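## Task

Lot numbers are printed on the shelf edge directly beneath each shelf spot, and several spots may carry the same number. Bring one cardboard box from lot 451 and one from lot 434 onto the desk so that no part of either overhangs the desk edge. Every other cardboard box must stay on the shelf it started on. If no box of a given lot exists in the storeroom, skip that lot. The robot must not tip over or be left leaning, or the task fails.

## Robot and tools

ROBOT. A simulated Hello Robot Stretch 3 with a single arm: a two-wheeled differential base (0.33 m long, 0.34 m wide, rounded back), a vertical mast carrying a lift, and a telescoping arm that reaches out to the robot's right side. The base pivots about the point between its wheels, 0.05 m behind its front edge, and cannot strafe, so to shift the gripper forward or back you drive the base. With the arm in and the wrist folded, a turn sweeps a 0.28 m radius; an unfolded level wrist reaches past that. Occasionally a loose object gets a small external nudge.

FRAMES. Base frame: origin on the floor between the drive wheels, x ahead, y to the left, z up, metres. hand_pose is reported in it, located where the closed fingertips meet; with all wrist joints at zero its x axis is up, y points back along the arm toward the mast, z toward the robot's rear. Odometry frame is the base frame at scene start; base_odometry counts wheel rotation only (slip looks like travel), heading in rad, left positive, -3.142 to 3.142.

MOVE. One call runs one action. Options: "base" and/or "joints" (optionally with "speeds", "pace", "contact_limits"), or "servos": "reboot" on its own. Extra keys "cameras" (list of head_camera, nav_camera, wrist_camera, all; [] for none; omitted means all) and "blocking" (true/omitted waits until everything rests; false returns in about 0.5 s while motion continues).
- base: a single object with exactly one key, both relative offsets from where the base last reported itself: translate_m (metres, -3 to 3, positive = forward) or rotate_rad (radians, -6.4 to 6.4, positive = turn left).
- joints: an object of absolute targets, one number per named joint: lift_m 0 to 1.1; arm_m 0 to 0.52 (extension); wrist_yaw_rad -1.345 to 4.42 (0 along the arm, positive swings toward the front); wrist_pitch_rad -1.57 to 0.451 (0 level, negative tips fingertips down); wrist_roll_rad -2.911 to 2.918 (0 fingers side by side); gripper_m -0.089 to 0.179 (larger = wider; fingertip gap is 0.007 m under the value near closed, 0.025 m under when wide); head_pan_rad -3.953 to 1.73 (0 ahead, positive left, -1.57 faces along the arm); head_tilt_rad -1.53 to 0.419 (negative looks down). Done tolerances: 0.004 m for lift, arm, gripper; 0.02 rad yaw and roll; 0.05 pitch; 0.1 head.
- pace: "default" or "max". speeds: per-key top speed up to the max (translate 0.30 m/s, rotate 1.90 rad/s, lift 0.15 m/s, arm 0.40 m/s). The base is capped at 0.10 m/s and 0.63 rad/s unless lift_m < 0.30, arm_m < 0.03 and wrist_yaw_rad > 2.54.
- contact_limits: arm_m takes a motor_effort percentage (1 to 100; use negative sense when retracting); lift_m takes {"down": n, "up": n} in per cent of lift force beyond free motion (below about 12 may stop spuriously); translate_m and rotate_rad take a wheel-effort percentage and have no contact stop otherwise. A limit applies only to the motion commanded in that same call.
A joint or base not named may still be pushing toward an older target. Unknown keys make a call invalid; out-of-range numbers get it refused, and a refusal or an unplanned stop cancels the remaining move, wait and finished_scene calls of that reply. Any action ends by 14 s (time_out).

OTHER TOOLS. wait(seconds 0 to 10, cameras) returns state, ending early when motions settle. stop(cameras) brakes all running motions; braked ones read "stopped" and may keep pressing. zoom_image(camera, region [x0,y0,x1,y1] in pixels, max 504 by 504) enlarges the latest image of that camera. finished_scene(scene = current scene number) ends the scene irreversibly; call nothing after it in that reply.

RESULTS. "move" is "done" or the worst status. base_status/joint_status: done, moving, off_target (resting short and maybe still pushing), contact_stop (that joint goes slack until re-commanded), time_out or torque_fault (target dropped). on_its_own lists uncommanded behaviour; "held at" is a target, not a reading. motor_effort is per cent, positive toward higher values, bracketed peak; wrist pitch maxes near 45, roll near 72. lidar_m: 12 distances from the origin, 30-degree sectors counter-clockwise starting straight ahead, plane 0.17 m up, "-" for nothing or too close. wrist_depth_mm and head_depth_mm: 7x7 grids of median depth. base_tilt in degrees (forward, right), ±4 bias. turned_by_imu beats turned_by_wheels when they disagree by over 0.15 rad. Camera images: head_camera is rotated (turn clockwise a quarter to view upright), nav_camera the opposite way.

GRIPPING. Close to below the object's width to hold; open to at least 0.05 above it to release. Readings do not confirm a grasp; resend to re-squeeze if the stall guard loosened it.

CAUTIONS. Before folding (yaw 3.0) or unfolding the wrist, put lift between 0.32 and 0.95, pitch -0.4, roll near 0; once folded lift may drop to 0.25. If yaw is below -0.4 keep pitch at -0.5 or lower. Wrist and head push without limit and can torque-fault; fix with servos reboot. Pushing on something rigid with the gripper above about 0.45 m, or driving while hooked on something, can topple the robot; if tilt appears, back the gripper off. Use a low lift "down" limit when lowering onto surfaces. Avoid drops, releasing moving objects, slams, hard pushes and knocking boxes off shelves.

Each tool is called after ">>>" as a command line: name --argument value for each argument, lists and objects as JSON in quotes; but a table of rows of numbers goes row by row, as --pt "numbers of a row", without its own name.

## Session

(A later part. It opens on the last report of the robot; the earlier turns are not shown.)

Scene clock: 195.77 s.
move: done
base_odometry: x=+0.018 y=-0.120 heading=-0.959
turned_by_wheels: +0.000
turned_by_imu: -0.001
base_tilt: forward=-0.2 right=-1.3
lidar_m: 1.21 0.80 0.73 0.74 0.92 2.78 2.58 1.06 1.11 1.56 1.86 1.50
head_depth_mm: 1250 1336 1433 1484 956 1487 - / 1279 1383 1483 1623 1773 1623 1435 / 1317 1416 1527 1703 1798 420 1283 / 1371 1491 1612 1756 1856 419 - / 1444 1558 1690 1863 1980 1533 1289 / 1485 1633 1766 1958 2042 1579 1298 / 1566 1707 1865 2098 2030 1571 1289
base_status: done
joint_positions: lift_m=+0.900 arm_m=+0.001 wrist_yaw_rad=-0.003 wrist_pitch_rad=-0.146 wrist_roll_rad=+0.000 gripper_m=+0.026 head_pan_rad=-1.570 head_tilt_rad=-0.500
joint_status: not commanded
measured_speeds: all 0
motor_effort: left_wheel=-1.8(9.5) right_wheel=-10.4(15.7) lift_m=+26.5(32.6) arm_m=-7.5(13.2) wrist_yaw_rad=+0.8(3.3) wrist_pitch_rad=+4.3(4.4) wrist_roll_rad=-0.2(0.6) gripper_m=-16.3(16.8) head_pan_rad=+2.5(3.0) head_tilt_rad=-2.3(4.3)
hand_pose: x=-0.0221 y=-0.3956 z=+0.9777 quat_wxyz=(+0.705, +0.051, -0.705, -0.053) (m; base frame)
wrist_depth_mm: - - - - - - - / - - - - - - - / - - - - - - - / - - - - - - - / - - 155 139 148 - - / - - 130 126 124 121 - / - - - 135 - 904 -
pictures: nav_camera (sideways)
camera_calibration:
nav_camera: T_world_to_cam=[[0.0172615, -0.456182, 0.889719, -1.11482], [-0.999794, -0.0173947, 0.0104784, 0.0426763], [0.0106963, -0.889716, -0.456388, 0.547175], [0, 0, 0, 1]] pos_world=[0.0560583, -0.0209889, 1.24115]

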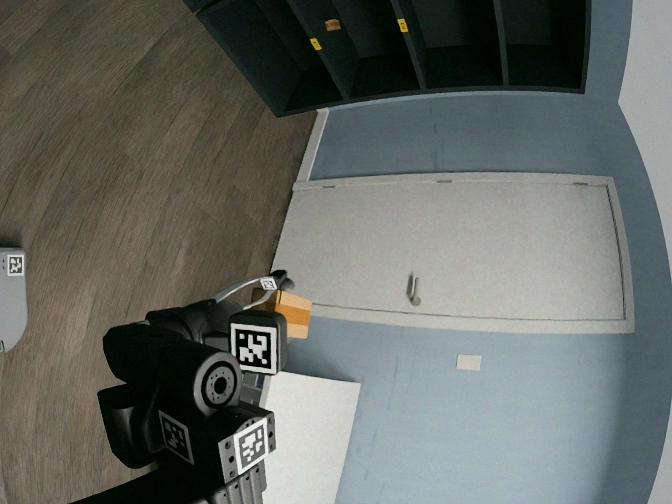

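>>> move --base '{"translate_m":-0.65}' --joints '{"head_tilt_rad":-0.5}' --cameras '[]'

>>> move --base '{"rotate_rad":-0.375}' --cameras '["nav_camera","head_camera"]'

Scene clock: 209.13 s.
move: done
base_odometry: x=-0.356 y=+0.412 heading=-0.959
turned_by_wheels: +0.000
turned_by_imu: +0.000
base_tilt: forward=-0.3 right=-1.3
lidar_m: 1.62 1.06 0.97 0.99 1.23 2.18 2.17 1.13 0.65 0.94 1.61 2.09
head_depth_mm: 1042 1115 1203 1265 957 733 - / 1080 1161 1253 1312 949 727 1316 / 1129 1205 1306 1344 942 420 1032 / 1170 1260 1369 1327 931 419 - / 1214 1317 1443 1321 928 791 1283 / 1265 1374 1510 1627 920 1487 1286 / 1305 1415 1569 1733 916 1576 1293
base_status: done
joint_positions: lift_m=+0.900 arm_m=+0.001 wrist_yaw_rad=-0.003 wrist_pitch_rad=-0.146 wrist_roll_rad=+0.000 gripper_m=+0.026 head_pan_rad=-1.570 head_tilt_rad=-0.500
joint_status: all done
measured_speeds: all 0
motor_effort: left_wheel=-1.2(9.5) right_wheel=-12.2(15.7) lift_m=+24.2(25.6) arm_m=-1.9(6.8) wrist_yaw_rad=+1.6(3.3) wrist_pitch_rad=+4.3(4.4) wrist_roll_rad=+0.2(0.3) gripper_m=-16.0(16.7) head_pan_rad=+3.1(3.9) head_tilt_rad=-0.7(2.1)
hand_pose: x=-0.0221 y=-0.3956 z=+0.9777 quat_wxyz=(+0.705, +0.051, -0.705, -0.053) (m; base frame)
wrist_depth_mm: - - - - - - - / - - - - - - - / - - - - - - - / - - - - - - - / - - 154 140 146 - - / - - 130 126 124 - - / - - 463 135 127 110 -
pictures: none
No camera images: "cameras" was empty.

Scene clock: 210.83 s.
move: done
base_odometry: x=-0.356 y=+0.412 heading=-1.333
turned_by_wheels: -0.375
turned_by_imu: -0.369
base_tilt: forward=-0.3 right=-1.2
lidar_m: 2.09 1.37 1.01 0.98 1.02 1.41 2.18 1.82 0.82 0.66 0.98 1.86
head_depth_mm: 1080 1169 1268 1331 958 734 - / 1080 1163 1268 1329 947 750 1420 / 1080 1162 1270 1342 940 421 1142 / 1083 1170 1271 1331 929 419 - / 1083 1171 1275 1325 924 713 1273 / 1085 1168 1272 1296 921 734 1294 / 1088 1166 1275 1287 911 729 1256
base_status: done
joint_positions: lift_m=+0.900 arm_m=+0.001 wrist_yaw_rad=-0.003 wrist_pitch_rad=-0.146 wrist_roll_rad=+0.000 gripper_m=+0.026 head_pan_rad=-1.570 head_tilt_rad=-0.500
joint_status: not commanded
measured_speeds: all 0
motor_effort: left_wheel=+7.6(11.5) right_wheel=-9.8(14.1) lift_m=+24.9(25.1) arm_m=-1.9(2.9) wrist_yaw_rad=+1.9(3.0) wrist_pitch_rad=+4.3(4.4) wrist_roll_rad=+0.0(0.3) gripper_m=-15.9(16.4) head_pan_rad=+3.2(3.9) head_tilt_rad=+0.2(1.3)
hand_pose: x=-0.0221 y=-0.3956 z=+0.9777 quat_wxyz=(+0.705, +0.051, -0.705, -0.053) (m; base frame)
wrist_depth_mm: - - - - - - - / - - - - - - - / - - - - - - - / - - - - - - - / - - 150 140 146 - - / - - 130 126 124 - - / - - - 135 127 110 -
pictures: head_camera (sideways), nav_camera (sideways)
camera_calibration:
head_camera: T_world_to_cam=[[-0.0466548, 0.432439, -0.900456, 1.18749], [0.997508, -0.0275853, -0.0649311, 0.0780422], [-0.0529181, -0.901241, -0.430074, 0.515637], [0, 0, 0, 1]] pos_world=[0.00484106, -0.046652, 1.29611]
nav_camera: T_world_to_cam=[[0.0173979, -0.456178, 0.889718, -1.11483], [-0.999789, -0.0176341, 0.0105089, 0.0426343], [0.0108954, -0.889714, -0.456389, 0.547164], [0, 0, 0, 1]] pos_world=[0.0560594, -0.0209895, 1.24115]

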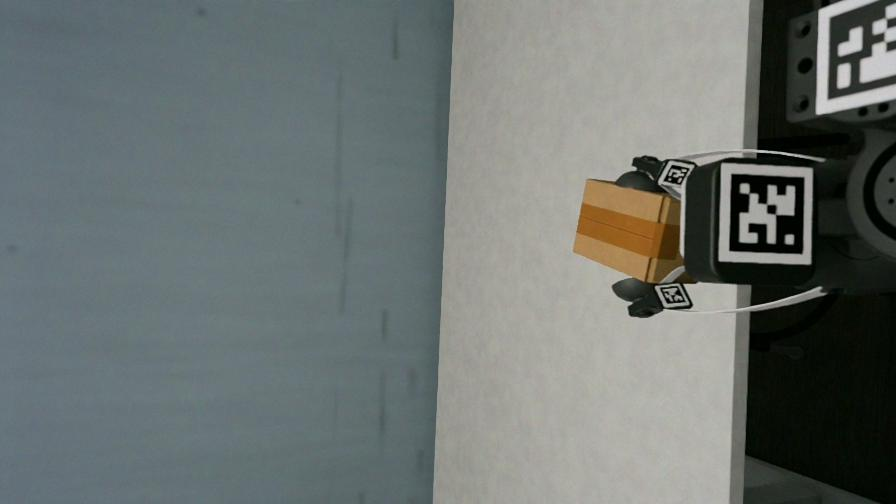

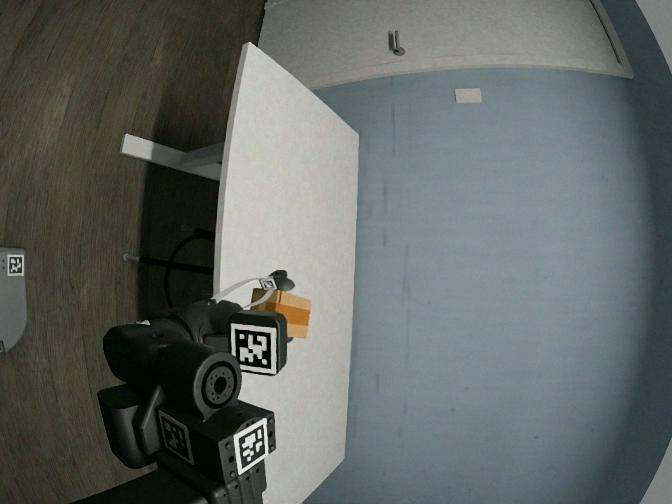

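>>> move --joints '{"arm_m":0.305}' --cameras '[]'

>>> move --joints '{"lift_m":0.68}' --cameras '[]'

>>> move --joints '{"lift_m":0.663}' --speeds '{"lift_m":0.03}' --cameras '["wrist_camera","head_camera"]'

Scene clock: 225.13 s.
move: done
base_odometry: x=-0.356 y=+0.412 heading=-1.333
turned_by_wheels: +0.000
turned_by_imu: +0.000
base_tilt: forward=-0.3 right=-1.2
lidar_m: 2.09 1.36 1.01 0.98 1.02 1.42 2.18 1.83 0.82 0.66 0.98 1.86
head_depth_mm: 1075 1165 1263 1339 316 - 1255 / 1077 1159 1270 457 352 730 1287 / 1079 1170 1274 448 456 744 1275 / 1082 1162 1266 530 527 742 1243 / 1083 1173 1273 1317 923 740 1273 / 1085 1173 1277 1303 923 736 1291 / 1083 1173 1275 1288 915 729 1260
base_status: not commanded
joint_positions: lift_m=+0.900 arm_m=+0.305 wrist_yaw_rad=-0.003 wrist_pitch_rad=-0.146 wrist_roll_rad=+0.000 gripper_m=+0.026 head_pan_rad=-1.570 head_tilt_rad=-0.500
joint_status: all done
measured_speeds: all 0
motor_effort: left_wheel=+7.2(8.1) right_wheel=-10.6(11.0) lift_m=+24.9(25.6) arm_m=+12.8(15.4) wrist_yaw_rad=+2.1(2.9) wrist_pitch_rad=+4.3(4.4) wrist_roll_rad=+0.1(0.3) gripper_m=-15.8(16.7) head_pan_rad=+2.3(3.5) head_tilt_rad=+0.9(1.2)
hand_pose: x=-0.0221 y=-0.7000 z=+0.9777 quat_wxyz=(+0.705, +0.051, -0.705, -0.053) (m; base frame)
wrist_depth_mm: - - - - - - - / - - - - - - - / - - - - - - - / - - - 183 - - - / - - 150 140 146 - - / - - 130 126 124 - - / - - - 135 127 110 -
pictures: none
No camera images: "cameras" was empty.

Scene clock: 227.97 s.
move: done
base_odometry: x=-0.356 y=+0.412 heading=-1.333
turned_by_wheels: +0.000
turned_by_imu: +0.000
base_tilt: forward=-0.4 right=-1.1
lidar_m: 2.09 1.36 1.01 0.97 1.02 1.41 2.18 1.83 0.82 0.65 0.97 1.86
head_depth_mm: 1077 1163 1264 1332 957 733 1324 / 1077 1169 1264 1328 948 707 412 / 1082 1164 1266 1340 939 529 1239 / 1080 1165 1265 1335 848 548 1207 / 1082 1172 1275 1307 926 739 1266 / 1083 1173 1269 1309 919 733 1292 / 1085 1172 1272 1286 913 727 1261
base_status: not commanded
joint_positions: lift_m=+0.680 arm_m=+0.305 wrist_yaw_rad=-0.003 wrist_pitch_rad=-0.146 wrist_roll_rad=+0.000 gripper_m=+0.026 head_pan_rad=-1.570 head_tilt_rad=-0.500
joint_status: all done
measured_speeds: all 0
motor_effort: left_wheel=+7.2(7.7) right_wheel=-10.1(11.0) lift_m=+24.0(26.8) arm_m=+11.4(13.7) wrist_yaw_rad=+1.8(3.3) wrist_pitch_rad=+4.4(4.4) wrist_roll_rad=-0.1(0.3) gripper_m=-16.4(16.7) head_pan_rad=+2.7(3.2) head_tilt_rad=+0.8(1.6)
hand_pose: x=-0.0221 y=-0.7000 z=+0.7576 quat_wxyz=(+0.705, +0.051, -0.705, -0.053) (m; base frame)
wrist_depth_mm: - - - - - - - / - - - - - - - / - - - - - - - / - - - 184 - - - / - - 151 140 146 - - / - - 131 126 124 - - / - - - 135 127 110 -
pictures: none
No camera images: "cameras" was empty.

Scene clock: 228.97 s.
move: done
base_odometry: x=-0.356 y=+0.412 heading=-1.333
turned_by_wheels: +0.000
turned_by_imu: +0.000
base_tilt: forward=-0.4 right=-1.3
lidar_m: 2.09 1.36 1.01 0.98 1.02 1.42 2.18 1.83 0.82 0.65 0.98 1.86
head_depth_mm: 1078 1163 1265 1336 956 732 1321 / 1077 1161 1265 1334 951 708 440 / 1076 1169 1278 1334 941 538 1214 / 1080 1167 1273 1332 931 555 1028 / 1077 1172 1274 1314 931 737 1264 / 1084 1167 1270 1306 918 735 1289 / 1082 1168 1284 1293 913 731 1262
base_status: not commanded
joint_positions: lift_m=+0.663 arm_m=+0.305 wrist_yaw_rad=-0.003 wrist_pitch_rad=-0.106 wrist_roll_rad=+0.001 gripper_m=+0.026 head_pan_rad=-1.570 head_tilt_rad=-0.500
joint_status: all done
measured_speeds: all 0
motor_effort: left_wheel=+7.2(7.7) right_wheel=-10.6(10.8) lift_m=+19.7(25.5) arm_m=+11.3(12.1) wrist_yaw_rad=+1.3(2.9) wrist_pitch_rad=-3.1(4.4) wrist_roll_rad=-0.4(0.4) gripper_m=-16.3(16.5) head_pan_rad=+2.1(2.9) head_tilt_rad=+1.3(1.6)
hand_pose: x=-0.0221 y=-0.7022 z=+0.7505 quat_wxyz=(+0.706, +0.037, -0.706, -0.039) (m; base frame)
wrist_depth_mm: - - - - - - - / - - - - - - - / - - - - - - - / - - - 185 - - - / - - 152 138 147 - - / - - 130 127 124 - - / - 94 - 135 128 110 -
pictures: head_camera (sideways), wrist_camera
camera_calibration:
head_camera: T_world_to_cam=[[-0.0466548, 0.432439, -0.900456, 1.18749], [0.997508, -0.0275853, -0.0649311, 0.0780422], [-0.0529181, -0.901241, -0.430074, 0.515637], [0, 0, 0, 1]] pos_world=[0.00484106, -0.046652, 1.29611]
wrist_camera: T_world_to_cam=[[-0.999091, -0.0403821, -0.0136384, -0.0335715], [0.000739357, 0.30351, -0.952828, 0.960751], [0.0426166, -0.951972, -0.303204, -0.273765], [0, 0, 0, 1]] pos_world=[-0.0225844, -0.55357, 0.831966]

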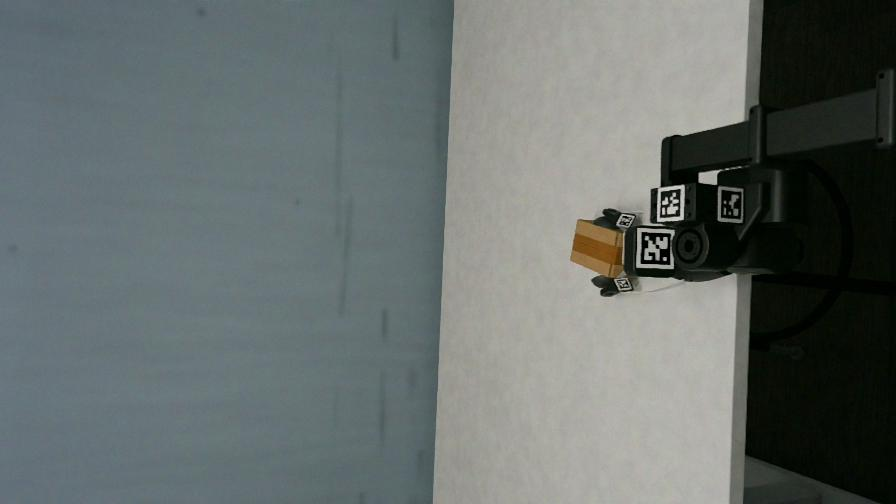

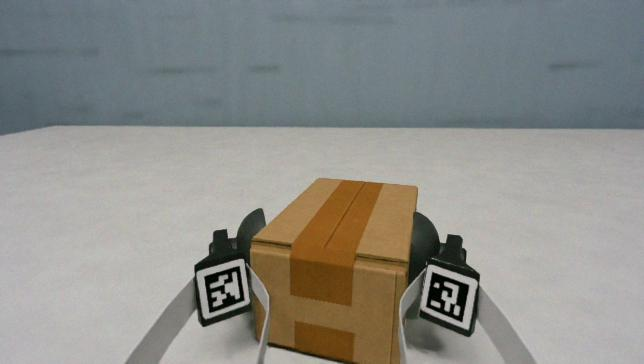

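>>> move --joints '{"gripper_m":0.179}' --cameras '[]'

>>> move --joints '{"arm_m":0.0,"head_pan_rad":1.4,"head_tilt_rad":-0.25}' --pace "max" --cameras '["nav_camera","head_camera","wrist_camera"]'

Scene clock: 237.10 s.
move: done
base_odometry: x=-0.356 y=+0.412 heading=-1.333
turned_by_wheels: +0.000
turned_by_imu: +0.000
base_tilt: forward=-0.3 right=-1.3
lidar_m: 2.09 1.36 1.01 0.98 1.02 1.41 2.18 1.83 0.82 0.65 0.97 1.86
head_depth_mm: 1080 1168 1270 1330 955 732 1330 / 1077 1167 1270 1349 947 706 440 / 1078 1172 1269 1338 942 538 1211 / 1082 1160 1276 1329 929 555 1026 / 1085 1174 1272 1320 928 737 1268 / 1089 1168 1270 1304 918 736 1296 / 1082 1167 1276 1282 912 730 1264
base_status: not commanded
joint_positions: lift_m=+0.663 arm_m=+0.305 wrist_yaw_rad=-0.003 wrist_pitch_rad=-0.131 wrist_roll_rad=+0.001 gripper_m=+0.179 head_pan_rad=-1.570 head_tilt_rad=-0.500
joint_status: all done
measured_speeds: all 0
motor_effort: left_wheel=+6.6(7.3) right_wheel=-9.4(10.6) lift_m=+24.2(24.6) arm_m=+8.5(10.2) wrist_yaw_rad=+1.1(3.1) wrist_pitch_rad=+1.6(3.1) wrist_roll_rad=-0.3(0.5) gripper_m=+0.7(84.3) head_pan_rad=+1.8(2.6) head_tilt_rad=+1.6(2.3)
hand_pose: x=-0.0221 y=-0.7009 z=+0.7443 quat_wxyz=(+0.706, +0.046, -0.706, -0.048) (m; base frame)
wrist_depth_mm: - - - - - - - / - - - - - - - / - - - - - - - / - - - 163 177 - - / - 142 133 127 131 - - / - 126 139 128 123 - - / - - - 136 129 - 105
pictures: none
No camera images: "cameras" was empty.

Scene clock: 239.70 s.
move: done
base_odometry: x=-0.356 y=+0.412 heading=-1.333
turned_by_wheels: +0.000
turned_by_imu: +0.000
base_tilt: forward=-0.4 right=-1.2
lidar_m: 2.09 1.36 1.01 0.98 1.02 1.41 2.18 1.83 0.82 0.65 0.98 1.86
head_depth_mm: 902 939 983 1022 1067 1120 1175 / 887 921 961 1005 1048 1096 1148 / 872 905 943 979 1028 1071 1119 / 859 890 927 962 997 1050 1096 / 846 875 908 948 983 1026 1069 / 836 861 893 927 964 1008 1048 / 822 846 876 911 950 986 1027
base_status: not commanded
joint_positions: lift_m=+0.663 arm_m=+0.001 wrist_yaw_rad=-0.003 wrist_pitch_rad=-0.136 wrist_roll_rad=+0.001 gripper_m=+0.179 head_pan_rad=+1.408 head_tilt_rad=-0.245
joint_status: all done
measured_speeds: translate_m=+0.000 rotate_rad=+0.000 lift_m=+0.000 arm_m=+0.000 wrist_yaw_rad=+0.000 wrist_pitch_rad=+0.000 wrist_roll_rad=+0.000 head_pan_rad=-0.024 head_tilt_rad=+0.000
motor_effort: left_wheel=+6.6(7.1) right_wheel=-9.2(10.3) lift_m=+26.8(27.1) arm_m=-13.1(15.0) wrist_yaw_rad=+1.9(3.3) wrist_pitch_rad=+2.6(2.6) wrist_roll_rad=-0.2(0.5) gripper_m=+0.7(1.2) head_pan_rad=-3.3(6.4) head_tilt_rad=-2.4(7.4)
hand_pose: x=-0.0221 y=-0.3962 z=+0.7431 quat_wxyz=(+0.705, +0.047, -0.705, -0.049) (m; base frame)
wrist_depth_mm: - - - - - - - / - - - - - - - / - - - 422 - - - / - - - - - - - / - - - - - - - / 123 - - - - - - / - - - - - - 105
pictures: head_camera (sideways), nav_camera (sideways), wrist_camera
camera_calibration:
head_camera: T_world_to_cam=[[0.0147608, -0.195973, -0.980498, 1.29159], [-0.97723, 0.204756, -0.0556364, 0.0780077], [0.211667, 0.958994, -0.188488, 0.199567], [0, 0, 0, 1]] pos_world=[0.0149248, 0.0457604, 1.30836]
nav_camera: T_world_to_cam=[[0.0182368, 0.216484, 0.976116, -1.22763], [0.988825, -0.148379, 0.0144333, 0.0253235], [0.147959, 0.964945, -0.216771, 0.234465], [0, 0, 0, 1]] pos_world=[-0.0373437, 0.0432741, 1.24877]
wrist_camera: T_world_to_cam=[[-0.999091, -0.0399639, -0.0148217, -0.0202677], [0.000742413, 0.331364, -0.943503, 0.86502], [0.0426174, -0.942656, -0.331033, 0.0397252], [0, 0, 0, 1]] pos_world=[-0.0225844, -0.249999, 0.828999]

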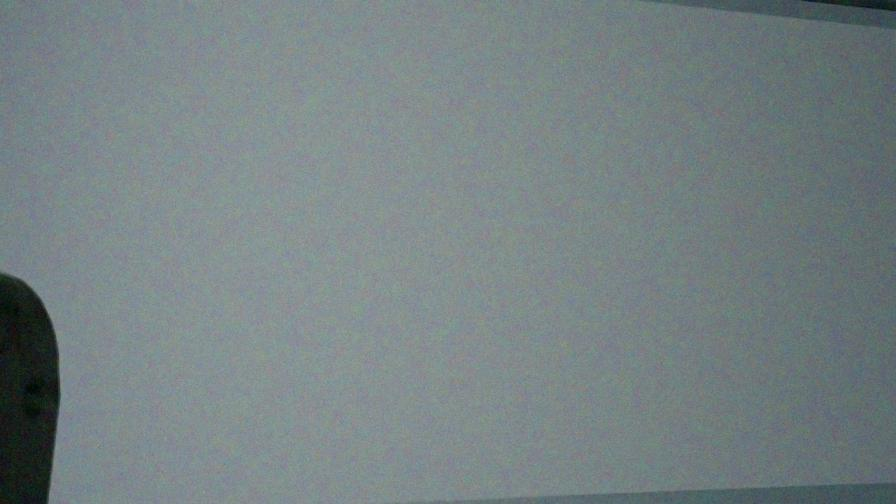

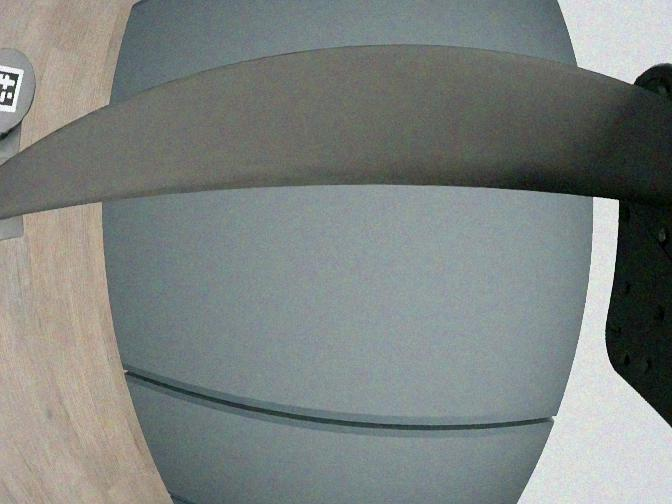

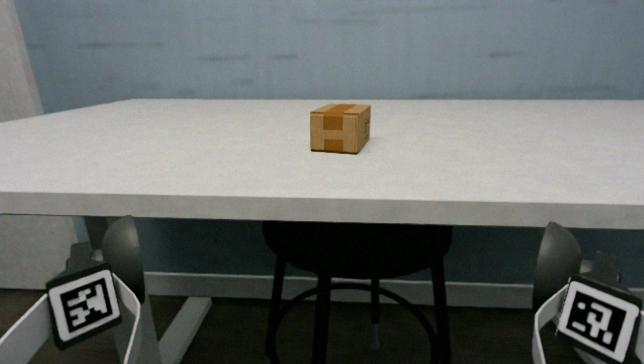

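>>> move --joints '{"wrist_pitch_rad":-0.4,"wrist_yaw_rad":3.0,"gripper_m":0.04}' --pace "max" --cameras '[]'

>>> move --base '{"rotate_rad":-0.37}' --joints '{"lift_m":0.29,"head_pan_rad":-3.1}' --pace "max" --cameras '["nav_camera"]'

>>> move --base '{"translate_m":-1.68}' --joints '{"head_pan_rad":1.57}' --pace "max" --cameras '["nav_camera"]'

Scene clock: 269.70 s.
move: done
base_odometry: x=-0.356 y=+0.412 heading=-1.333
turned_by_wheels: +0.000
turned_by_imu: +0.000
base_tilt: forward=-0.3 right=-1.2
lidar_m: 2.08 1.36 1.01 0.98 1.02 1.41 2.18 1.83 0.82 0.65 0.98 1.86
head_depth_mm: 905 940 988 1030 1075 1132 1195 / 888 925 968 1008 1051 1106 1161 / 874 909 945 985 1034 1080 1129 / 856 891 922 968 1005 1059 1106 / 848 875 908 944 985 1034 1078 / 832 857 893 931 965 1014 1057 / 820 841 873 908 945 992 1034
base_status: not commanded
joint_positions: lift_m=+0.663 arm_m=+0.001 wrist_yaw_rad=+2.997 wrist_pitch_rad=-0.412 wrist_roll_rad=+0.001 gripper_m=+0.040 head_pan_rad=+1.400 head_tilt_rad=-0.250
joint_status: all done
measured_speeds: all 0
motor_effort: left_wheel=+6.4(7.0) right_wheel=-9.3(10.7) lift_m=+30.2(31.0) arm_m=-11.7(13.0) wrist_yaw_rad=+2.1(5.4) wrist_pitch_rad=+1.7(4.3) wrist_roll_rad=-0.3(0.4) gripper_m=+0.1(83.9) head_pan_rad=-3.3(3.8) head_tilt_rad=-3.2(3.7)
hand_pose: x=+0.0112 y=+0.0772 z=+0.6770 quat_wxyz=(+0.195, +0.701, +0.094, +0.680) (m; base frame)
wrist_depth_mm: - 137 917 - - - - / - 148 - - - - - / - 162 - - - - - / - 186 - - - - - / - - 202 - - - - / 981 970 127 926 129 954 939 / 844 870 261 830 812 837 820
pictures: none
No camera images: "cameras" was empty.

Scene clock: 272.97 s.
move: done
base_odometry: x=-0.356 y=+0.412 heading=-1.703
turned_by_wheels: -0.370
turned_by_imu: -0.364
base_tilt: forward=-0.3 right=-1.2
lidar_m: 2.27 2.09 1.21 0.98 0.98 1.08 2.19 2.19 1.12 0.82 0.65 0.98
head_depth_mm: 2284 2396 2489 2560 2659 1501 1504 / 2202 2290 2393 2505 2594 2190 1638 / 2105 2199 2294 2414 2497 2162 1641 / 2038 2103 2209 2293 2418 2160 1613 / 1981 2045 2097 2212 2320 2137 1610 / 1906 1961 2050 2141 2218 2128 1602 / 1838 1911 1964 2050 2137 2107 1603
base_status: done
joint_positions: lift_m=+0.290 arm_m=+0.001 wrist_yaw_rad=+2.997 wrist_pitch_rad=-0.415 wrist_roll_rad=+0.001 gripper_m=+0.040 head_pan_rad=-3.107 head_tilt_rad=-0.250
joint_status: all done
measured_speeds: all 0
motor_effort: left_wheel=+8.0(11.9) right_wheel=-9.3(13.6) lift_m=+23.9(30.3) arm_m=-11.5(13.3) wrist_yaw_rad=+1.9(3.5) wrist_pitch_rad=+2.3(2.3) wrist_roll_rad=-0.2(0.8) gripper_m=+0.4(1.0) head_pan_rad=+3.4(4.9) head_tilt_rad=-1.4(3.8)
hand_pose: x=+0.0111 y=+0.0770 z=+0.3034 quat_wxyz=(+0.195, +0.701, +0.095, +0.680) (m; base frame)
wrist_depth_mm: - 137 - - - - - / - 148 - - - - - / - 161 887 916 906 911 897 / 755 186 677 728 719 722 707 / 625 586 203 585 577 590 583 / 523 523 127 312 129 504 509 / 460 291 261 280 434 442 441
pictures: nav_camera (sideways)
camera_calibration:
nav_camera: T_world_to_cam=[[-0.22143, -0.0247849, 0.974861, -1.2245], [-0.0486372, 0.998714, 0.0143438, 0.0317484], [-0.973963, -0.0442383, -0.222351, 0.248591], [0, 0, 0, 1]] pos_world=[-0.027479, -0.0510594, 1.24853]

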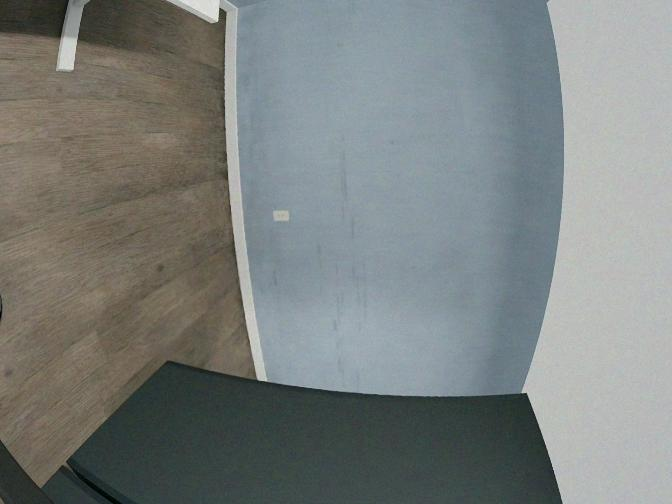

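Scene clock: 279.97 s.
move: done
base_odometry: x=-0.134 y=+2.077 heading=-1.703
turned_by_wheels: +0.000
turned_by_imu: -0.001
base_tilt: forward=-0.2 right=-1.1
lidar_m: 2.49 0.97 0.57 0.70 1.48 0.76 0.62 0.62 0.69 1.09 1.87 1.63
head_depth_mm: 533 539 545 550 558 566 576 / 626 637 644 653 663 674 685 / 768 780 790 807 818 836 850 / 1779 1825 1902 2005 2068 2059 1556 / 1696 1749 1827 1896 1999 2035 1613 / 1644 1694 1744 1824 1895 1967 1610 / 1585 1636 1688 1764 1823 1873 1601
base_status: done
joint_positions: lift_m=+0.290 arm_m=+0.001 wrist_yaw_rad=+2.997 wrist_pitch_rad=-0.415 wrist_roll_rad=+0.001 gripper_m=+0.040 head_pan_rad=+1.570 head_tilt_rad=-0.250
joint_status: all done
measured_speeds: all 0
motor_effort: left_wheel=-4.6(14.0) right_wheel=-4.2(15.1) lift_m=+28.8(29.6) arm_m=-0.1(11.8) wrist_yaw_rad=+1.5(3.6) wrist_pitch_rad=+2.2(2.4) wrist_roll_rad=-0.5(0.6) gripper_m=+0.4(0.8) head_pan_rad=-2.9(6.2) head_tilt_rad=+0.8(2.1)
hand_pose: x=+0.0111 y=+0.0770 z=+0.3034 quat_wxyz=(+0.195, +0.701, +0.095, +0.680) (m; base frame)
wrist_depth_mm: - 137 - - - - - / - 148 - - 603 - - / 952 161 881 933 656 - 849 / 750 186 679 738 711 728 704 / 620 594 203 575 576 593 595 / 528 522 127 312 129 503 507 / 456 292 261 281 434 444 442
pictures: nav_camera (sideways)
camera_calibration:
nav_camera: T_world_to_cam=[[-0.0168598, 0.222171, 0.974862, -1.22575], [0.999815, 0.012814, 0.014371, 0.0253455], [-0.00929902, 0.974924, -0.222346, 0.242685], [0, 0, 0, 1]] pos_world=[-0.04375, 0.0354021, 1.24853]

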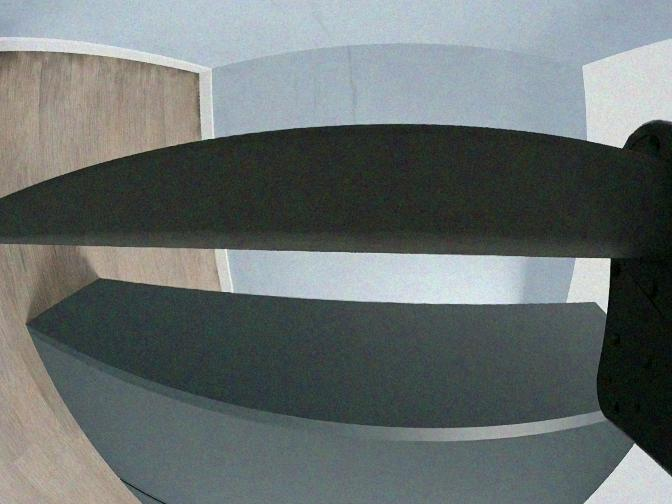

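>>> move --base '{"rotate_rad":-1.21}' --joints '{"head_pan_rad":-3.14,"head_tilt_rad":-0.3}' --pace "max" --cameras '["nav_camera"]'

>>> move --base '{"translate_m":-1.2}' --joints '{"head_pan_rad":0.9}' --pace "max" --cameras '["nav_camera","head_camera"]'

Scene clock: 296.93 s.
move: done
base_odometry: x=-0.134 y=+2.077 heading=-2.913
turned_by_wheels: -1.210
turned_by_imu: -1.187
base_tilt: forward=-0.3 right=-1.2
lidar_m: 1.88 1.63 2.48 1.46 0.57 0.58 1.87 0.85 0.64 0.62 0.65 0.90
head_depth_mm: 1634 1701 1797 1878 1966 2036 1515 / 1630 1714 1802 1875 1977 2017 1558 / 1633 1712 1785 1887 1986 2025 1542 / 1623 1700 1784 1869 1981 2005 1536 / 1626 1705 1799 1882 1965 1977 1533 / 1617 1708 1787 1885 1977 1984 1532 / 1614 1686 1753 1795 1842 1818 1520
base_status: done
joint_positions: lift_m=+0.290 arm_m=+0.001 wrist_yaw_rad=+2.997 wrist_pitch_rad=-0.415 wrist_roll_rad=+0.001 gripper_m=+0.040 head_pan_rad=-3.148 head_tilt_rad=-0.300
joint_status: all done
measured_speeds: translate_m=+0.000 rotate_rad=+0.000 lift_m=+0.000 arm_m=+0.000 wrist_yaw_rad=+0.000 wrist_pitch_rad=+0.000 wrist_roll_rad=+0.000 head_pan_rad=+0.024 head_tilt_rad=+0.000
motor_effort: left_wheel=+4.9(15.7) right_wheel=-7.7(14.8) lift_m=+23.4(31.3) arm_m=-3.4(6.6) wrist_yaw_rad=+1.5(2.9) wrist_pitch_rad=+2.2(2.3) wrist_roll_rad=-0.4(0.5) gripper_m=+0.2(1.0) head_pan_rad=+3.3(5.3) head_tilt_rad=-3.2(6.4)
hand_pose: x=+0.0111 y=+0.0770 z=+0.3035 quat_wxyz=(+0.195, +0.701, +0.095, +0.680) (m; base frame)
wrist_depth_mm: - 137 - - - - - / - 148 - - - - - / - 161 870 920 912 903 894 / - 181 677 725 723 728 714 / 577 594 202 586 578 590 593 / 524 526 127 312 129 508 505 / 458 291 260 279 437 439 440
pictures: nav_camera (sideways)
camera_calibration:
nav_camera: T_world_to_cam=[[-0.270293, -0.0152729, 0.962657, -1.20832], [-0.00779597, 0.999876, 0.0136745, 0.0324516], [-0.962746, -0.00380873, -0.270379, 0.31104], [0, 0, 0, 1]] pos_world=[-0.0268945, -0.0497175, 1.24685]

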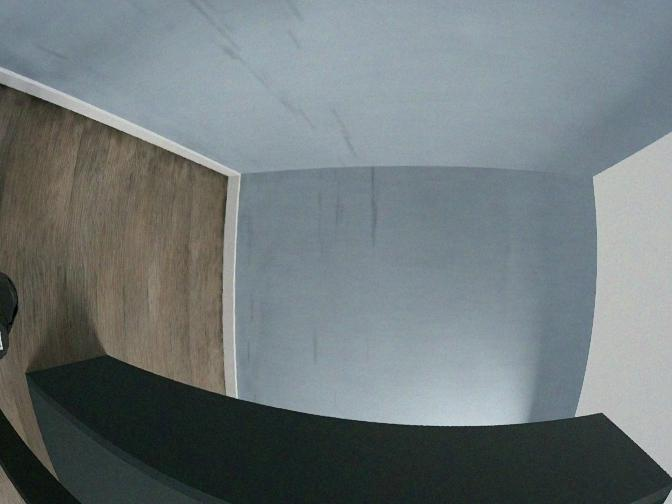

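Scene clock: 302.30 s.
move: done
base_odometry: x=+1.034 y=+2.350 heading=-2.912
turned_by_wheels: +0.000
turned_by_imu: -0.001
base_tilt: forward=-0.4 right=-1.3
lidar_m: 2.52 0.59 0.54 1.40 0.94 0.70 0.68 0.71 0.61 0.59 0.61 0.86
head_depth_mm: 583 624 671 724 790 862 1423 / 528 561 598 642 690 748 816 / 482 510 541 576 615 661 709 / 449 471 496 521 554 590 633 / 1249 700 1376 1031 665 1141 883 / 1220 885 1330 1251 858 1180 940 / 1143 1156 1245 1237 1342 1222 1383
base_status: done
joint_positions: lift_m=+0.290 arm_m=+0.001 wrist_yaw_rad=+2.997 wrist_pitch_rad=-0.415 wrist_roll_rad=+0.001 gripper_m=+0.040 head_pan_rad=+0.900 head_tilt_rad=-0.301
joint_status: all done
measured_speeds: all 0
motor_effort: left_wheel=+1.8(14.2) right_wheel=-9.4(14.3) lift_m=+29.4(31.4) arm_m=-12.2(13.5) wrist_yaw_rad=+1.5(3.4) wrist_pitch_rad=+2.2(2.4) wrist_roll_rad=-0.2(0.6) gripper_m=+0.1(0.9) head_pan_rad=-2.7(6.2) head_tilt_rad=+1.3(3.8)
hand_pose: x=+0.0111 y=+0.0770 z=+0.3034 quat_wxyz=(+0.195, +0.701, +0.095, +0.680) (m; base frame)
wrist_depth_mm: - 137 - - - - - / - 148 - - - - - / 918 162 874 919 882 - - / 740 185 670 723 723 665 - / 621 590 202 585 573 592 593 / 525 523 127 312 129 506 506 / 454 292 261 279 436 443 439
pictures: head_camera (sideways), nav_camera (sideways)
camera_calibration:
head_camera: T_world_to_cam=[[-0.116582, -0.221384, -0.968193, 1.27627], [-0.756144, 0.651831, -0.0579969, 0.0797316], [0.643938, 0.725332, -0.243389, 0.268458], [0, 0, 0, 1]] pos_world=[0.0362079, 0.0358526, 1.30564]
nav_camera: T_world_to_cam=[[0.155175, 0.22306, 0.962375, -1.21048], [0.792223, -0.610078, 0.013665, 0.0275358], [0.590172, 0.760295, -0.271382, 0.302821], [0, 0, 0, 1]] pos_world=[-0.0126943, 0.0565761, 1.24674]

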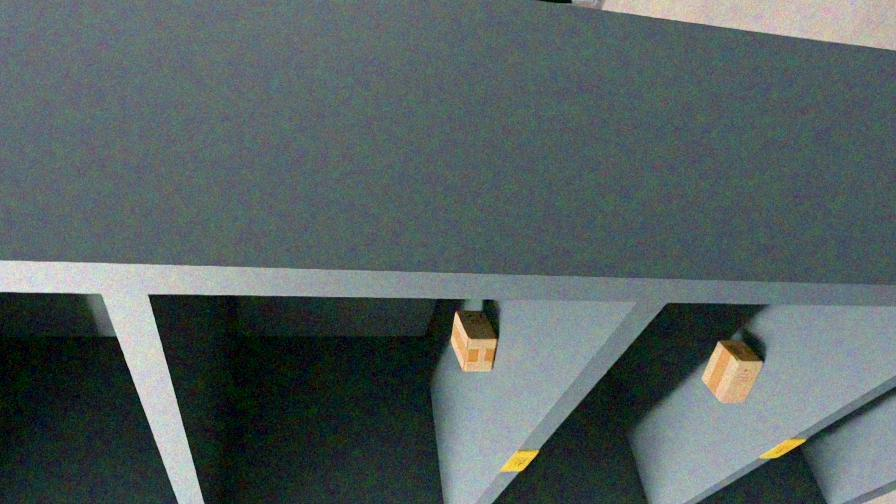

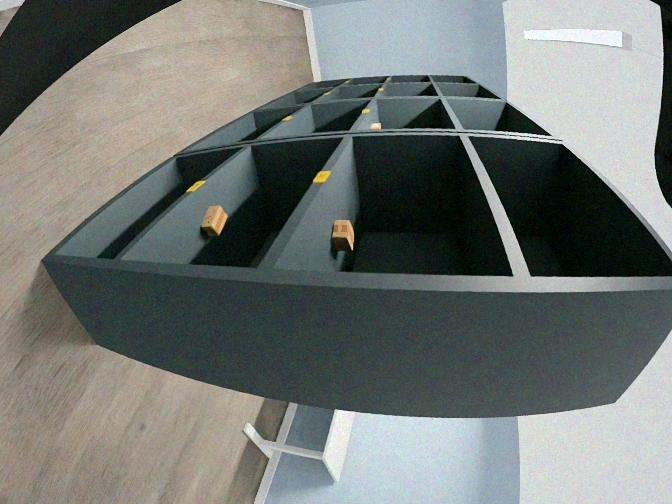

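>>> move --base '{"rotate_rad":1.6}' --joints '{"head_pan_rad":-0.9,"head_tilt_rad":-0.35}' --pace "max" --cameras '["nav_camera","head_camera"]'

>>> zoom_image --camera "nav_camera" --region '[150, 0, 400, 250]'

>>> zoom_image --camera "nav_camera" --region '[150, 200, 400, 450]'

>>> zoom_image --camera "head_camera" --region '[392, 0, 896, 504]'

Scene clock: 312.97 s.
move: done
base_odometry: x=+1.034 y=+2.350 heading=-1.313
turned_by_wheels: +1.600
turned_by_imu: +1.568
base_tilt: forward=-0.3 right=-1.2
lidar_m: 2.25 0.93 0.70 0.68 0.71 0.61 0.59 0.62 0.87 2.62 0.59 0.54
head_depth_mm: 2722 2859 2989 2933 2673 1934 1498 / 726 2977 3142 3246 2693 1909 1488 / 624 669 724 787 859 948 1057 / 547 581 622 668 718 777 854 / 487 513 545 578 617 662 716 / 438 459 485 515 551 591 638 / 457 927 1299 938 665 1058 860
base_status: done
joint_positions: lift_m=+0.290 arm_m=+0.001 wrist_yaw_rad=+2.997 wrist_pitch_rad=-0.415 wrist_roll_rad=+0.001 gripper_m=+0.040 head_pan_rad=-0.908 head_tilt_rad=-0.350
joint_status: all done
measured_speeds: translate_m=+0.000 rotate_rad=+0.000 lift_m=+0.000 arm_m=+0.000 wrist_yaw_rad=+0.000 wrist_pitch_rad=+0.000 wrist_roll_rad=+0.000 head_pan_rad=+0.024 head_tilt_rad=+0.000
motor_effort: left_wheel=-5.1(14.9) right_wheel=+7.4(14.1) lift_m=+24.8(27.1) arm_m=-13.2(13.6) wrist_yaw_rad=+1.3(2.8) wrist_pitch_rad=+2.2(2.3) wrist_roll_rad=-0.3(0.6) gripper_m=+0.6(0.6) head_pan_rad=+3.3(5.4) head_tilt_rad=-3.2(8.1)
hand_pose: x=+0.0111 y=+0.0770 z=+0.3034 quat_wxyz=(+0.195, +0.701, +0.095, +0.680) (m; base frame)
wrist_depth_mm: - 137 - - - - - / - 147 - - - - - / 734 161 170 - - 812 809 / 724 186 685 732 718 720 705 / 616 586 202 583 580 594 593 / 526 514 127 311 129 508 504 / 458 291 260 279 432 445 445
pictures: head_camera (sideways), nav_camera (sideways)
camera_calibration:
head_camera: T_world_to_cam=[[-0.216559, 0.20227, -0.955086, 1.25983], [0.809631, 0.583872, -0.0599245, 0.0727091], [0.545527, -0.786245, -0.290206, 0.329925], [0, 0, 0, 1]] pos_world=[0.0339761, -0.0378761, 1.30335]
nav_camera: T_world_to_cam=[[0.208942, -0.240034, 0.948012, -1.19207], [-0.778887, -0.627032, 0.012904, 0.0381392], [0.591337, -0.74109, -0.317972, 0.363421], [0, 0, 0, 1]] pos_world=[0.0638762, 0.00710409, 1.24517]

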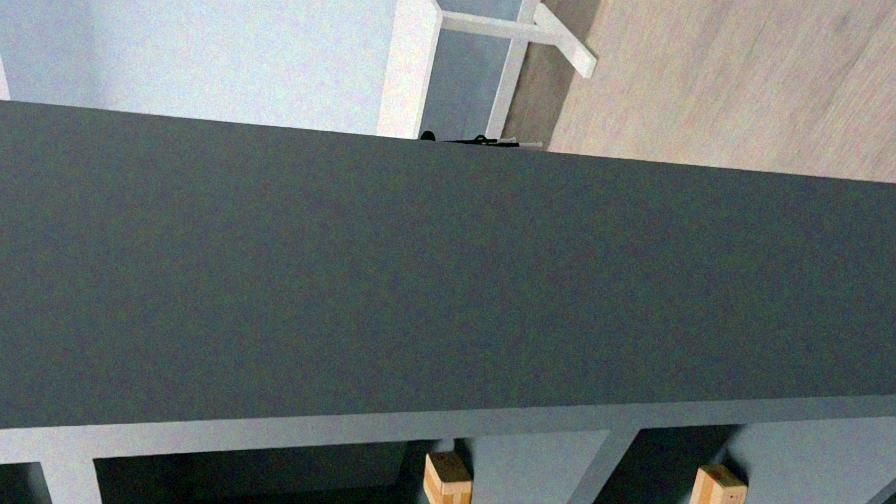

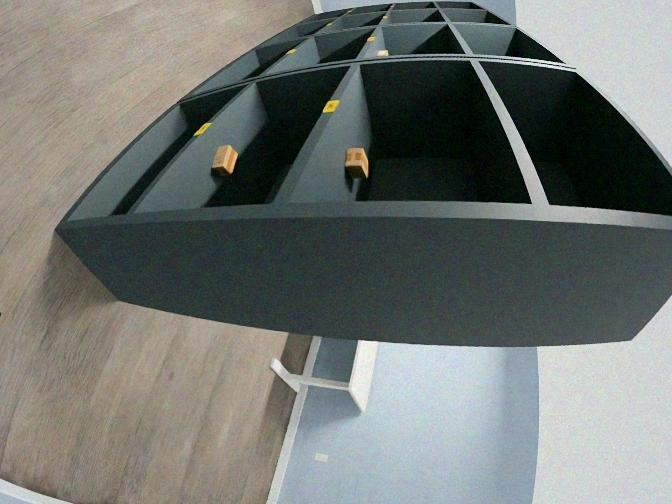

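Scaled by 2.016 from the camera's 672x504 image, which has a finer 792x594 frame.

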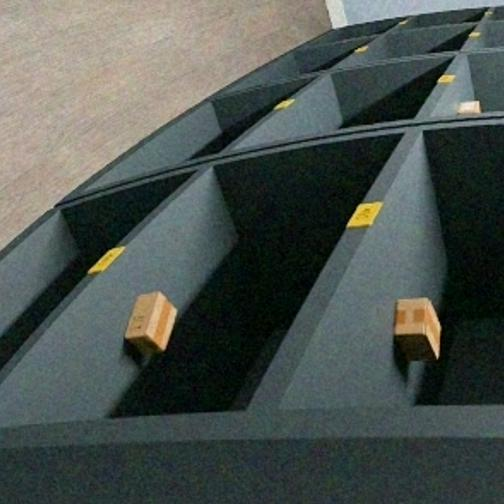

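Scaled by 2.016 from the camera's 672x504 image, which has a finer 792x594 frame.

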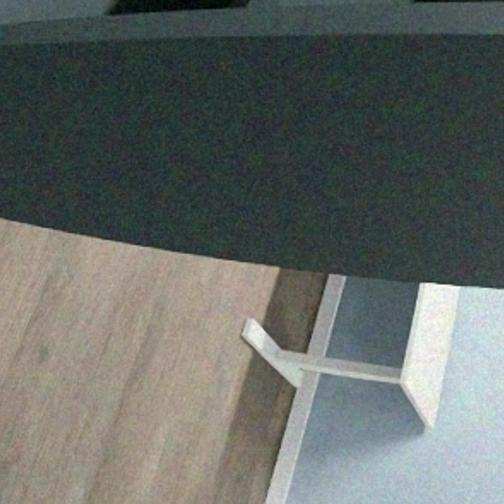

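Scaled by 1.000.

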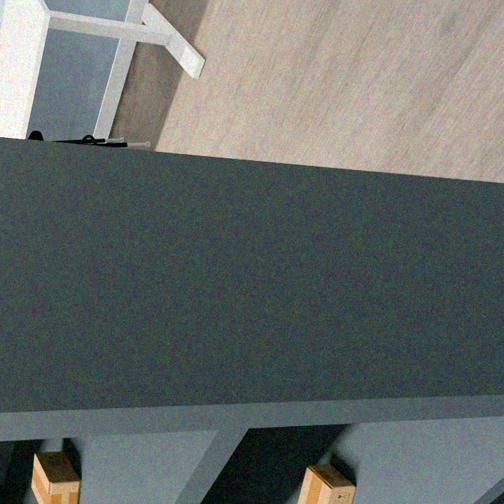

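>>> move --base '{"translate_m":1.0}' --joints '{"head_pan_rad":-1.57,"head_tilt_rad":-0.4}' --pace "max" --cameras '["nav_camera","head_camera"]'

>>> zoom_image --camera "nav_camera" --region '[130, 0, 380, 250]'

>>> zoom_image --camera "nav_camera" --region '[130, 200, 380, 450]'

Scene clock: 327.33 s.
move: done
base_odometry: x=+1.289 y=+1.383 heading=-1.313
turned_by_wheels: +0.000
turned_by_imu: +0.001
base_tilt: forward=-0.4 right=-1.2
lidar_m: 2.21 0.89 0.66 0.65 0.68 0.95 1.58 0.64 0.77 0.81 0.48 0.53
head_depth_mm: 440 707 755 805 599 439 822 / 447 710 760 806 540 436 818 / 453 709 759 799 575 433 837 / 462 712 763 799 586 431 835 / 470 716 762 804 580 427 827 / 481 717 766 804 575 426 827 / 492 718 758 797 571 423 811
base_status: done
joint_positions: lift_m=+0.290 arm_m=+0.001 wrist_yaw_rad=+2.997 wrist_pitch_rad=-0.415 wrist_roll_rad=+0.001 gripper_m=+0.040 head_pan_rad=-1.570 head_tilt_rad=-0.402
joint_status: all done
measured_speeds: all 0
motor_effort: left_wheel=-1.8(10.4) right_wheel=+8.5(17.1) lift_m=+28.6(31.4) arm_m=-6.3(10.4) wrist_yaw_rad=+1.1(2.9) wrist_pitch_rad=+2.2(2.3) wrist_roll_rad=-0.3(0.7) gripper_m=+0.2(0.9) head_pan_rad=+3.0(4.4) head_tilt_rad=+2.8(6.9)
hand_pose: x=+0.0110 y=+0.0770 z=+0.3035 quat_wxyz=(+0.195, +0.701, +0.096, +0.680) (m; base frame)
wrist_depth_mm: - 137 - - - - - / - 147 - - - - - / - 161 170 - - - - / 724 183 220 721 718 730 709 / 615 593 202 583 579 592 587 / 531 520 127 310 130 508 504 / 458 291 262 279 432 442 439
pictures: head_camera (sideways), nav_camera (sideways)
camera_calibration:
head_camera: T_world_to_cam=[[-0.0465285, 0.3421, -0.938511, 1.23718], [0.997509, -0.0339517, -0.0618293, 0.0740049], [-0.0530158, -0.93905, -0.339668, 0.397946], [0, 0, 0, 1]] pos_world=[0.00484117, -0.0470367, 1.30086]
nav_camera: T_world_to_cam=[[0.0173317, -0.366743, 0.930161, -1.16765], [-0.999792, -0.0164018, 0.0121623, 0.0404804], [0.0107959, -0.930178, -0.36695, 0.430767], [0, 0, 0, 1]] pos_world=[0.0560588, -0.0268726, 1.24368]

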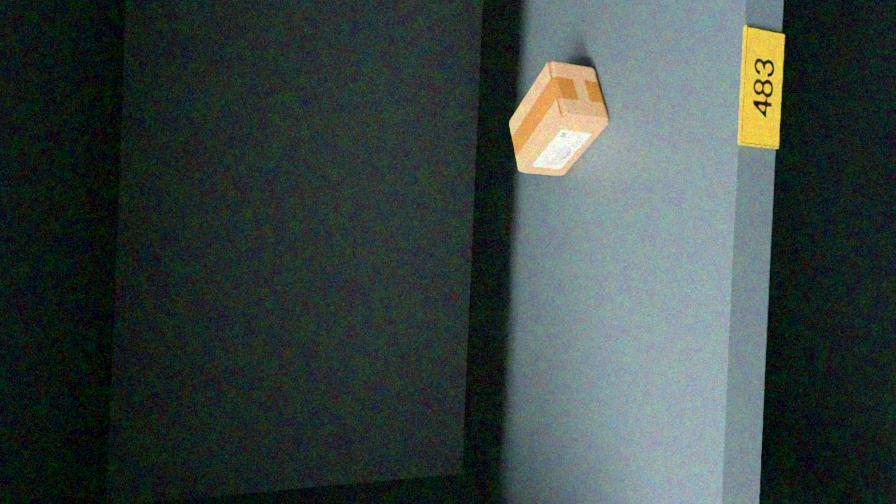

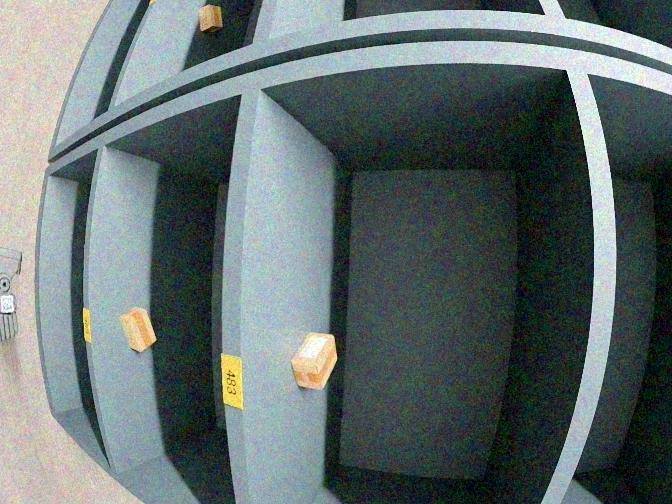

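Scaled by 2.016 from the camera's 672x504 image, which has a finer 792x594 frame.

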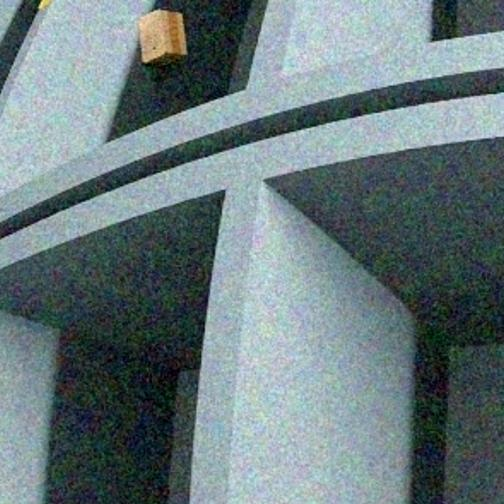

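Scaled by 2.016 from the camera's 672x504 image, which has a finer 792x594 frame.

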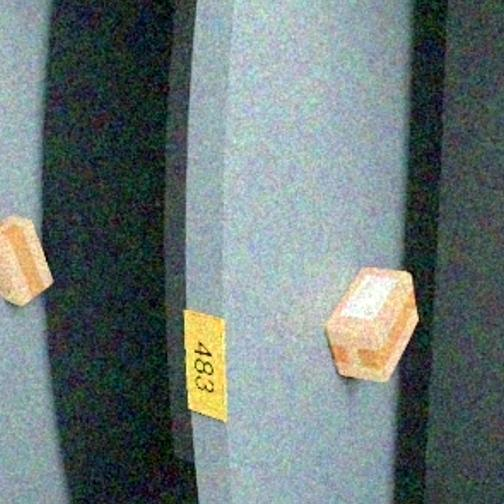

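>>> move --joints '{"head_pan_rad":-1.45,"head_tilt_rad":-0.85}' --cameras '["head_camera"]'

>>> move --base '{"translate_m":0.75}' --joints '{"head_pan_rad":-1.57,"head_tilt_rad":-0.6}' --pace "max" --cameras '["head_camera","nav_camera"]'

Scene clock: 339.17 s.
move: done
base_odometry: x=+1.289 y=+1.383 heading=-1.313
turned_by_wheels: +0.000
turned_by_imu: +0.000
base_tilt: forward=-0.4 right=-1.3
lidar_m: 2.21 0.89 0.66 0.65 0.68 0.95 1.58 0.64 0.77 0.81 0.48 0.53
head_depth_mm: 656 702 508 444 879 789 1084 / 665 697 520 454 862 785 1085 / 674 689 516 452 872 797 1091 / 686 675 511 961 867 1127 1089 / 699 670 506 971 860 1143 1097 / 696 661 500 907 854 1113 1107 / 579 596 496 688 764 946 1100
base_status: not commanded
joint_positions: lift_m=+0.290 arm_m=+0.001 wrist_yaw_rad=+2.997 wrist_pitch_rad=-0.415 wrist_roll_rad=+0.001 gripper_m=+0.040 head_pan_rad=-1.446 head_tilt_rad=-0.855
joint_status: all done
measured_speeds: all 0
motor_effort: left_wheel=-1.6(1.9) right_wheel=+8.6(9.4) lift_m=+23.3(25.1) arm_m=-2.7(4.5) wrist_yaw_rad=+1.6(2.7) wrist_pitch_rad=+2.1(2.3) wrist_roll_rad=-0.2(0.5) gripper_m=+0.2(0.7) head_pan_rad=+1.9(6.1) head_tilt_rad=-5.2(9.5)
hand_pose: x=+0.0110 y=+0.0770 z=+0.3034 quat_wxyz=(+0.195, +0.701, +0.096, +0.680) (m; base frame)
wrist_depth_mm: - 138 - - - - - / - 148 - - - - - / - 161 170 - - - - / 711 183 220 725 727 720 708 / 617 588 202 586 585 598 591 / 525 522 127 312 129 512 503 / 456 291 262 279 436 443 444
pictures: head_camera (sideways)
camera_calibration:
head_camera: T_world_to_cam=[[-0.135519, 0.706933, -0.694176, 0.919147], [0.990209, 0.120321, -0.070778, 0.0856692], [0.033489, -0.696971, -0.716317, 0.887477], [0, 0, 0, 1]] pos_world=[0.0100103, -0.041537, 1.27983]

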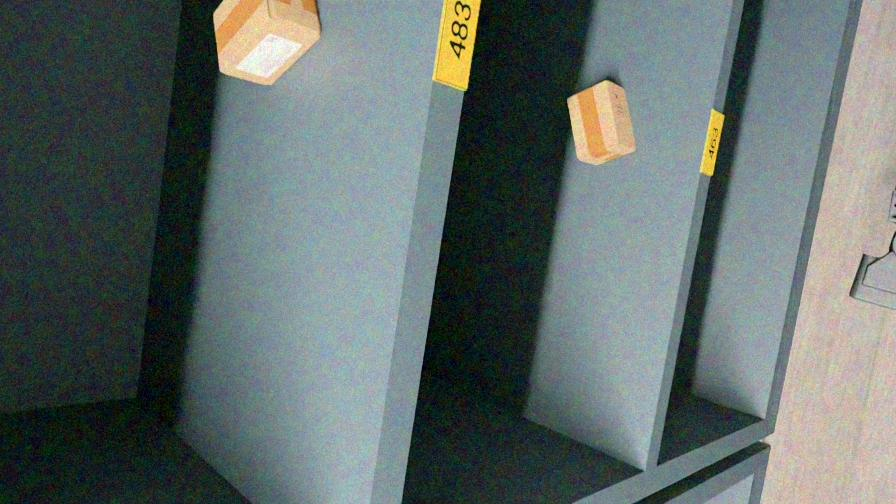

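Scene clock: 343.00 s.
move: done
base_odometry: x=+1.480 y=+0.658 heading=-1.313
turned_by_wheels: +0.000
turned_by_imu: +0.001
base_tilt: forward=-0.3 right=-1.2
lidar_m: 2.12 0.85 0.64 0.62 0.65 0.91 1.34 0.53 0.51 0.84 0.68 0.63
head_depth_mm: 673 738 803 603 483 858 736 / 672 738 797 597 479 882 733 / 676 741 798 591 474 871 729 / 678 744 803 585 491 872 725 / 678 744 803 530 486 841 722 / 682 751 800 521 483 862 736 / 684 752 797 568 477 856 730
base_status: done
joint_positions: lift_m=+0.290 arm_m=+0.001 wrist_yaw_rad=+2.997 wrist_pitch_rad=-0.415 wrist_roll_rad=+0.001 gripper_m=+0.040 head_pan_rad=-1.570 head_tilt_rad=-0.600
joint_status: all done
measured_speeds: all 0
motor_effort: left_wheel=-2.1(9.2) right_wheel=+5.7(17.0) lift_m=+28.0(31.5) arm_m=+0.7(3.2) wrist_yaw_rad=+2.9(3.0) wrist_pitch_rad=+2.2(2.4) wrist_roll_rad=-0.6(0.6) gripper_m=+0.3(1.1) head_pan_rad=-3.4(3.9) head_tilt_rad=+3.5(4.7)
hand_pose: x=+0.0110 y=+0.0770 z=+0.3035 quat_wxyz=(+0.195, +0.701, +0.096, +0.680) (m; base frame)
wrist_depth_mm: - 137 - - - - - / - 148 - - - - - / - 161 171 - - - - / 709 183 192 709 709 711 705 / 618 594 202 582 578 599 592 / 526 527 127 313 129 511 502 / 457 291 261 281 430 444 443
pictures: head_camera (sideways), nav_camera (sideways)
camera_calibration:
head_camera: T_world_to_cam=[[-0.0467501, 0.519968, -0.852906, 1.12543], [0.997499, -0.0210139, -0.0674867, 0.0813543], [-0.0530138, -0.853927, -0.517685, 0.629597], [0, 0, 0, 1]] pos_world=[0.0048405, -0.0458489, 1.29131]
nav_camera: T_world_to_cam=[[0.0175178, -0.542579, 0.839822, -1.04979], [-0.999788, -0.018574, 0.00885454, 0.044798], [0.0107945, -0.8398, -0.542789, 0.659577], [0, 0, 0, 1]] pos_world=[0.0560587, -0.0148501, 1.23925]

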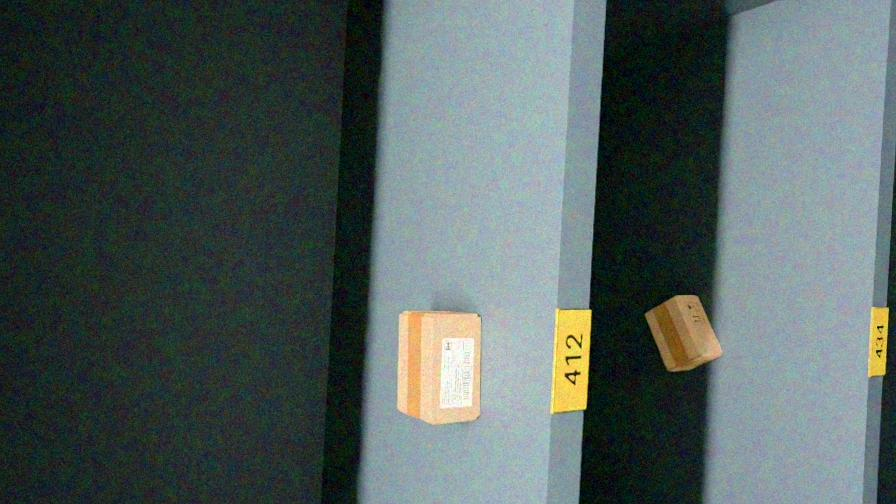

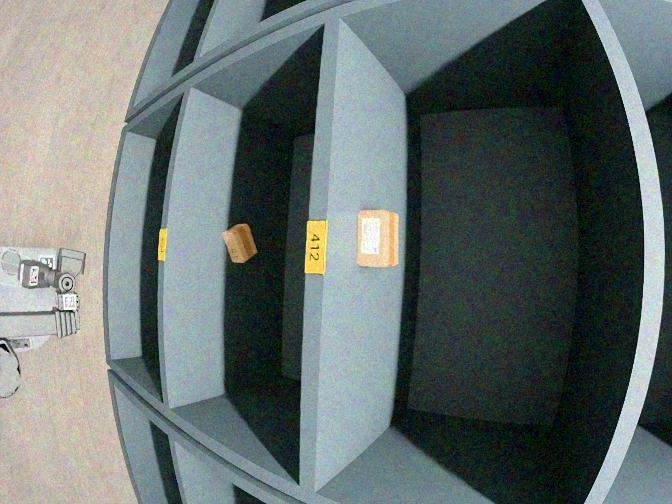

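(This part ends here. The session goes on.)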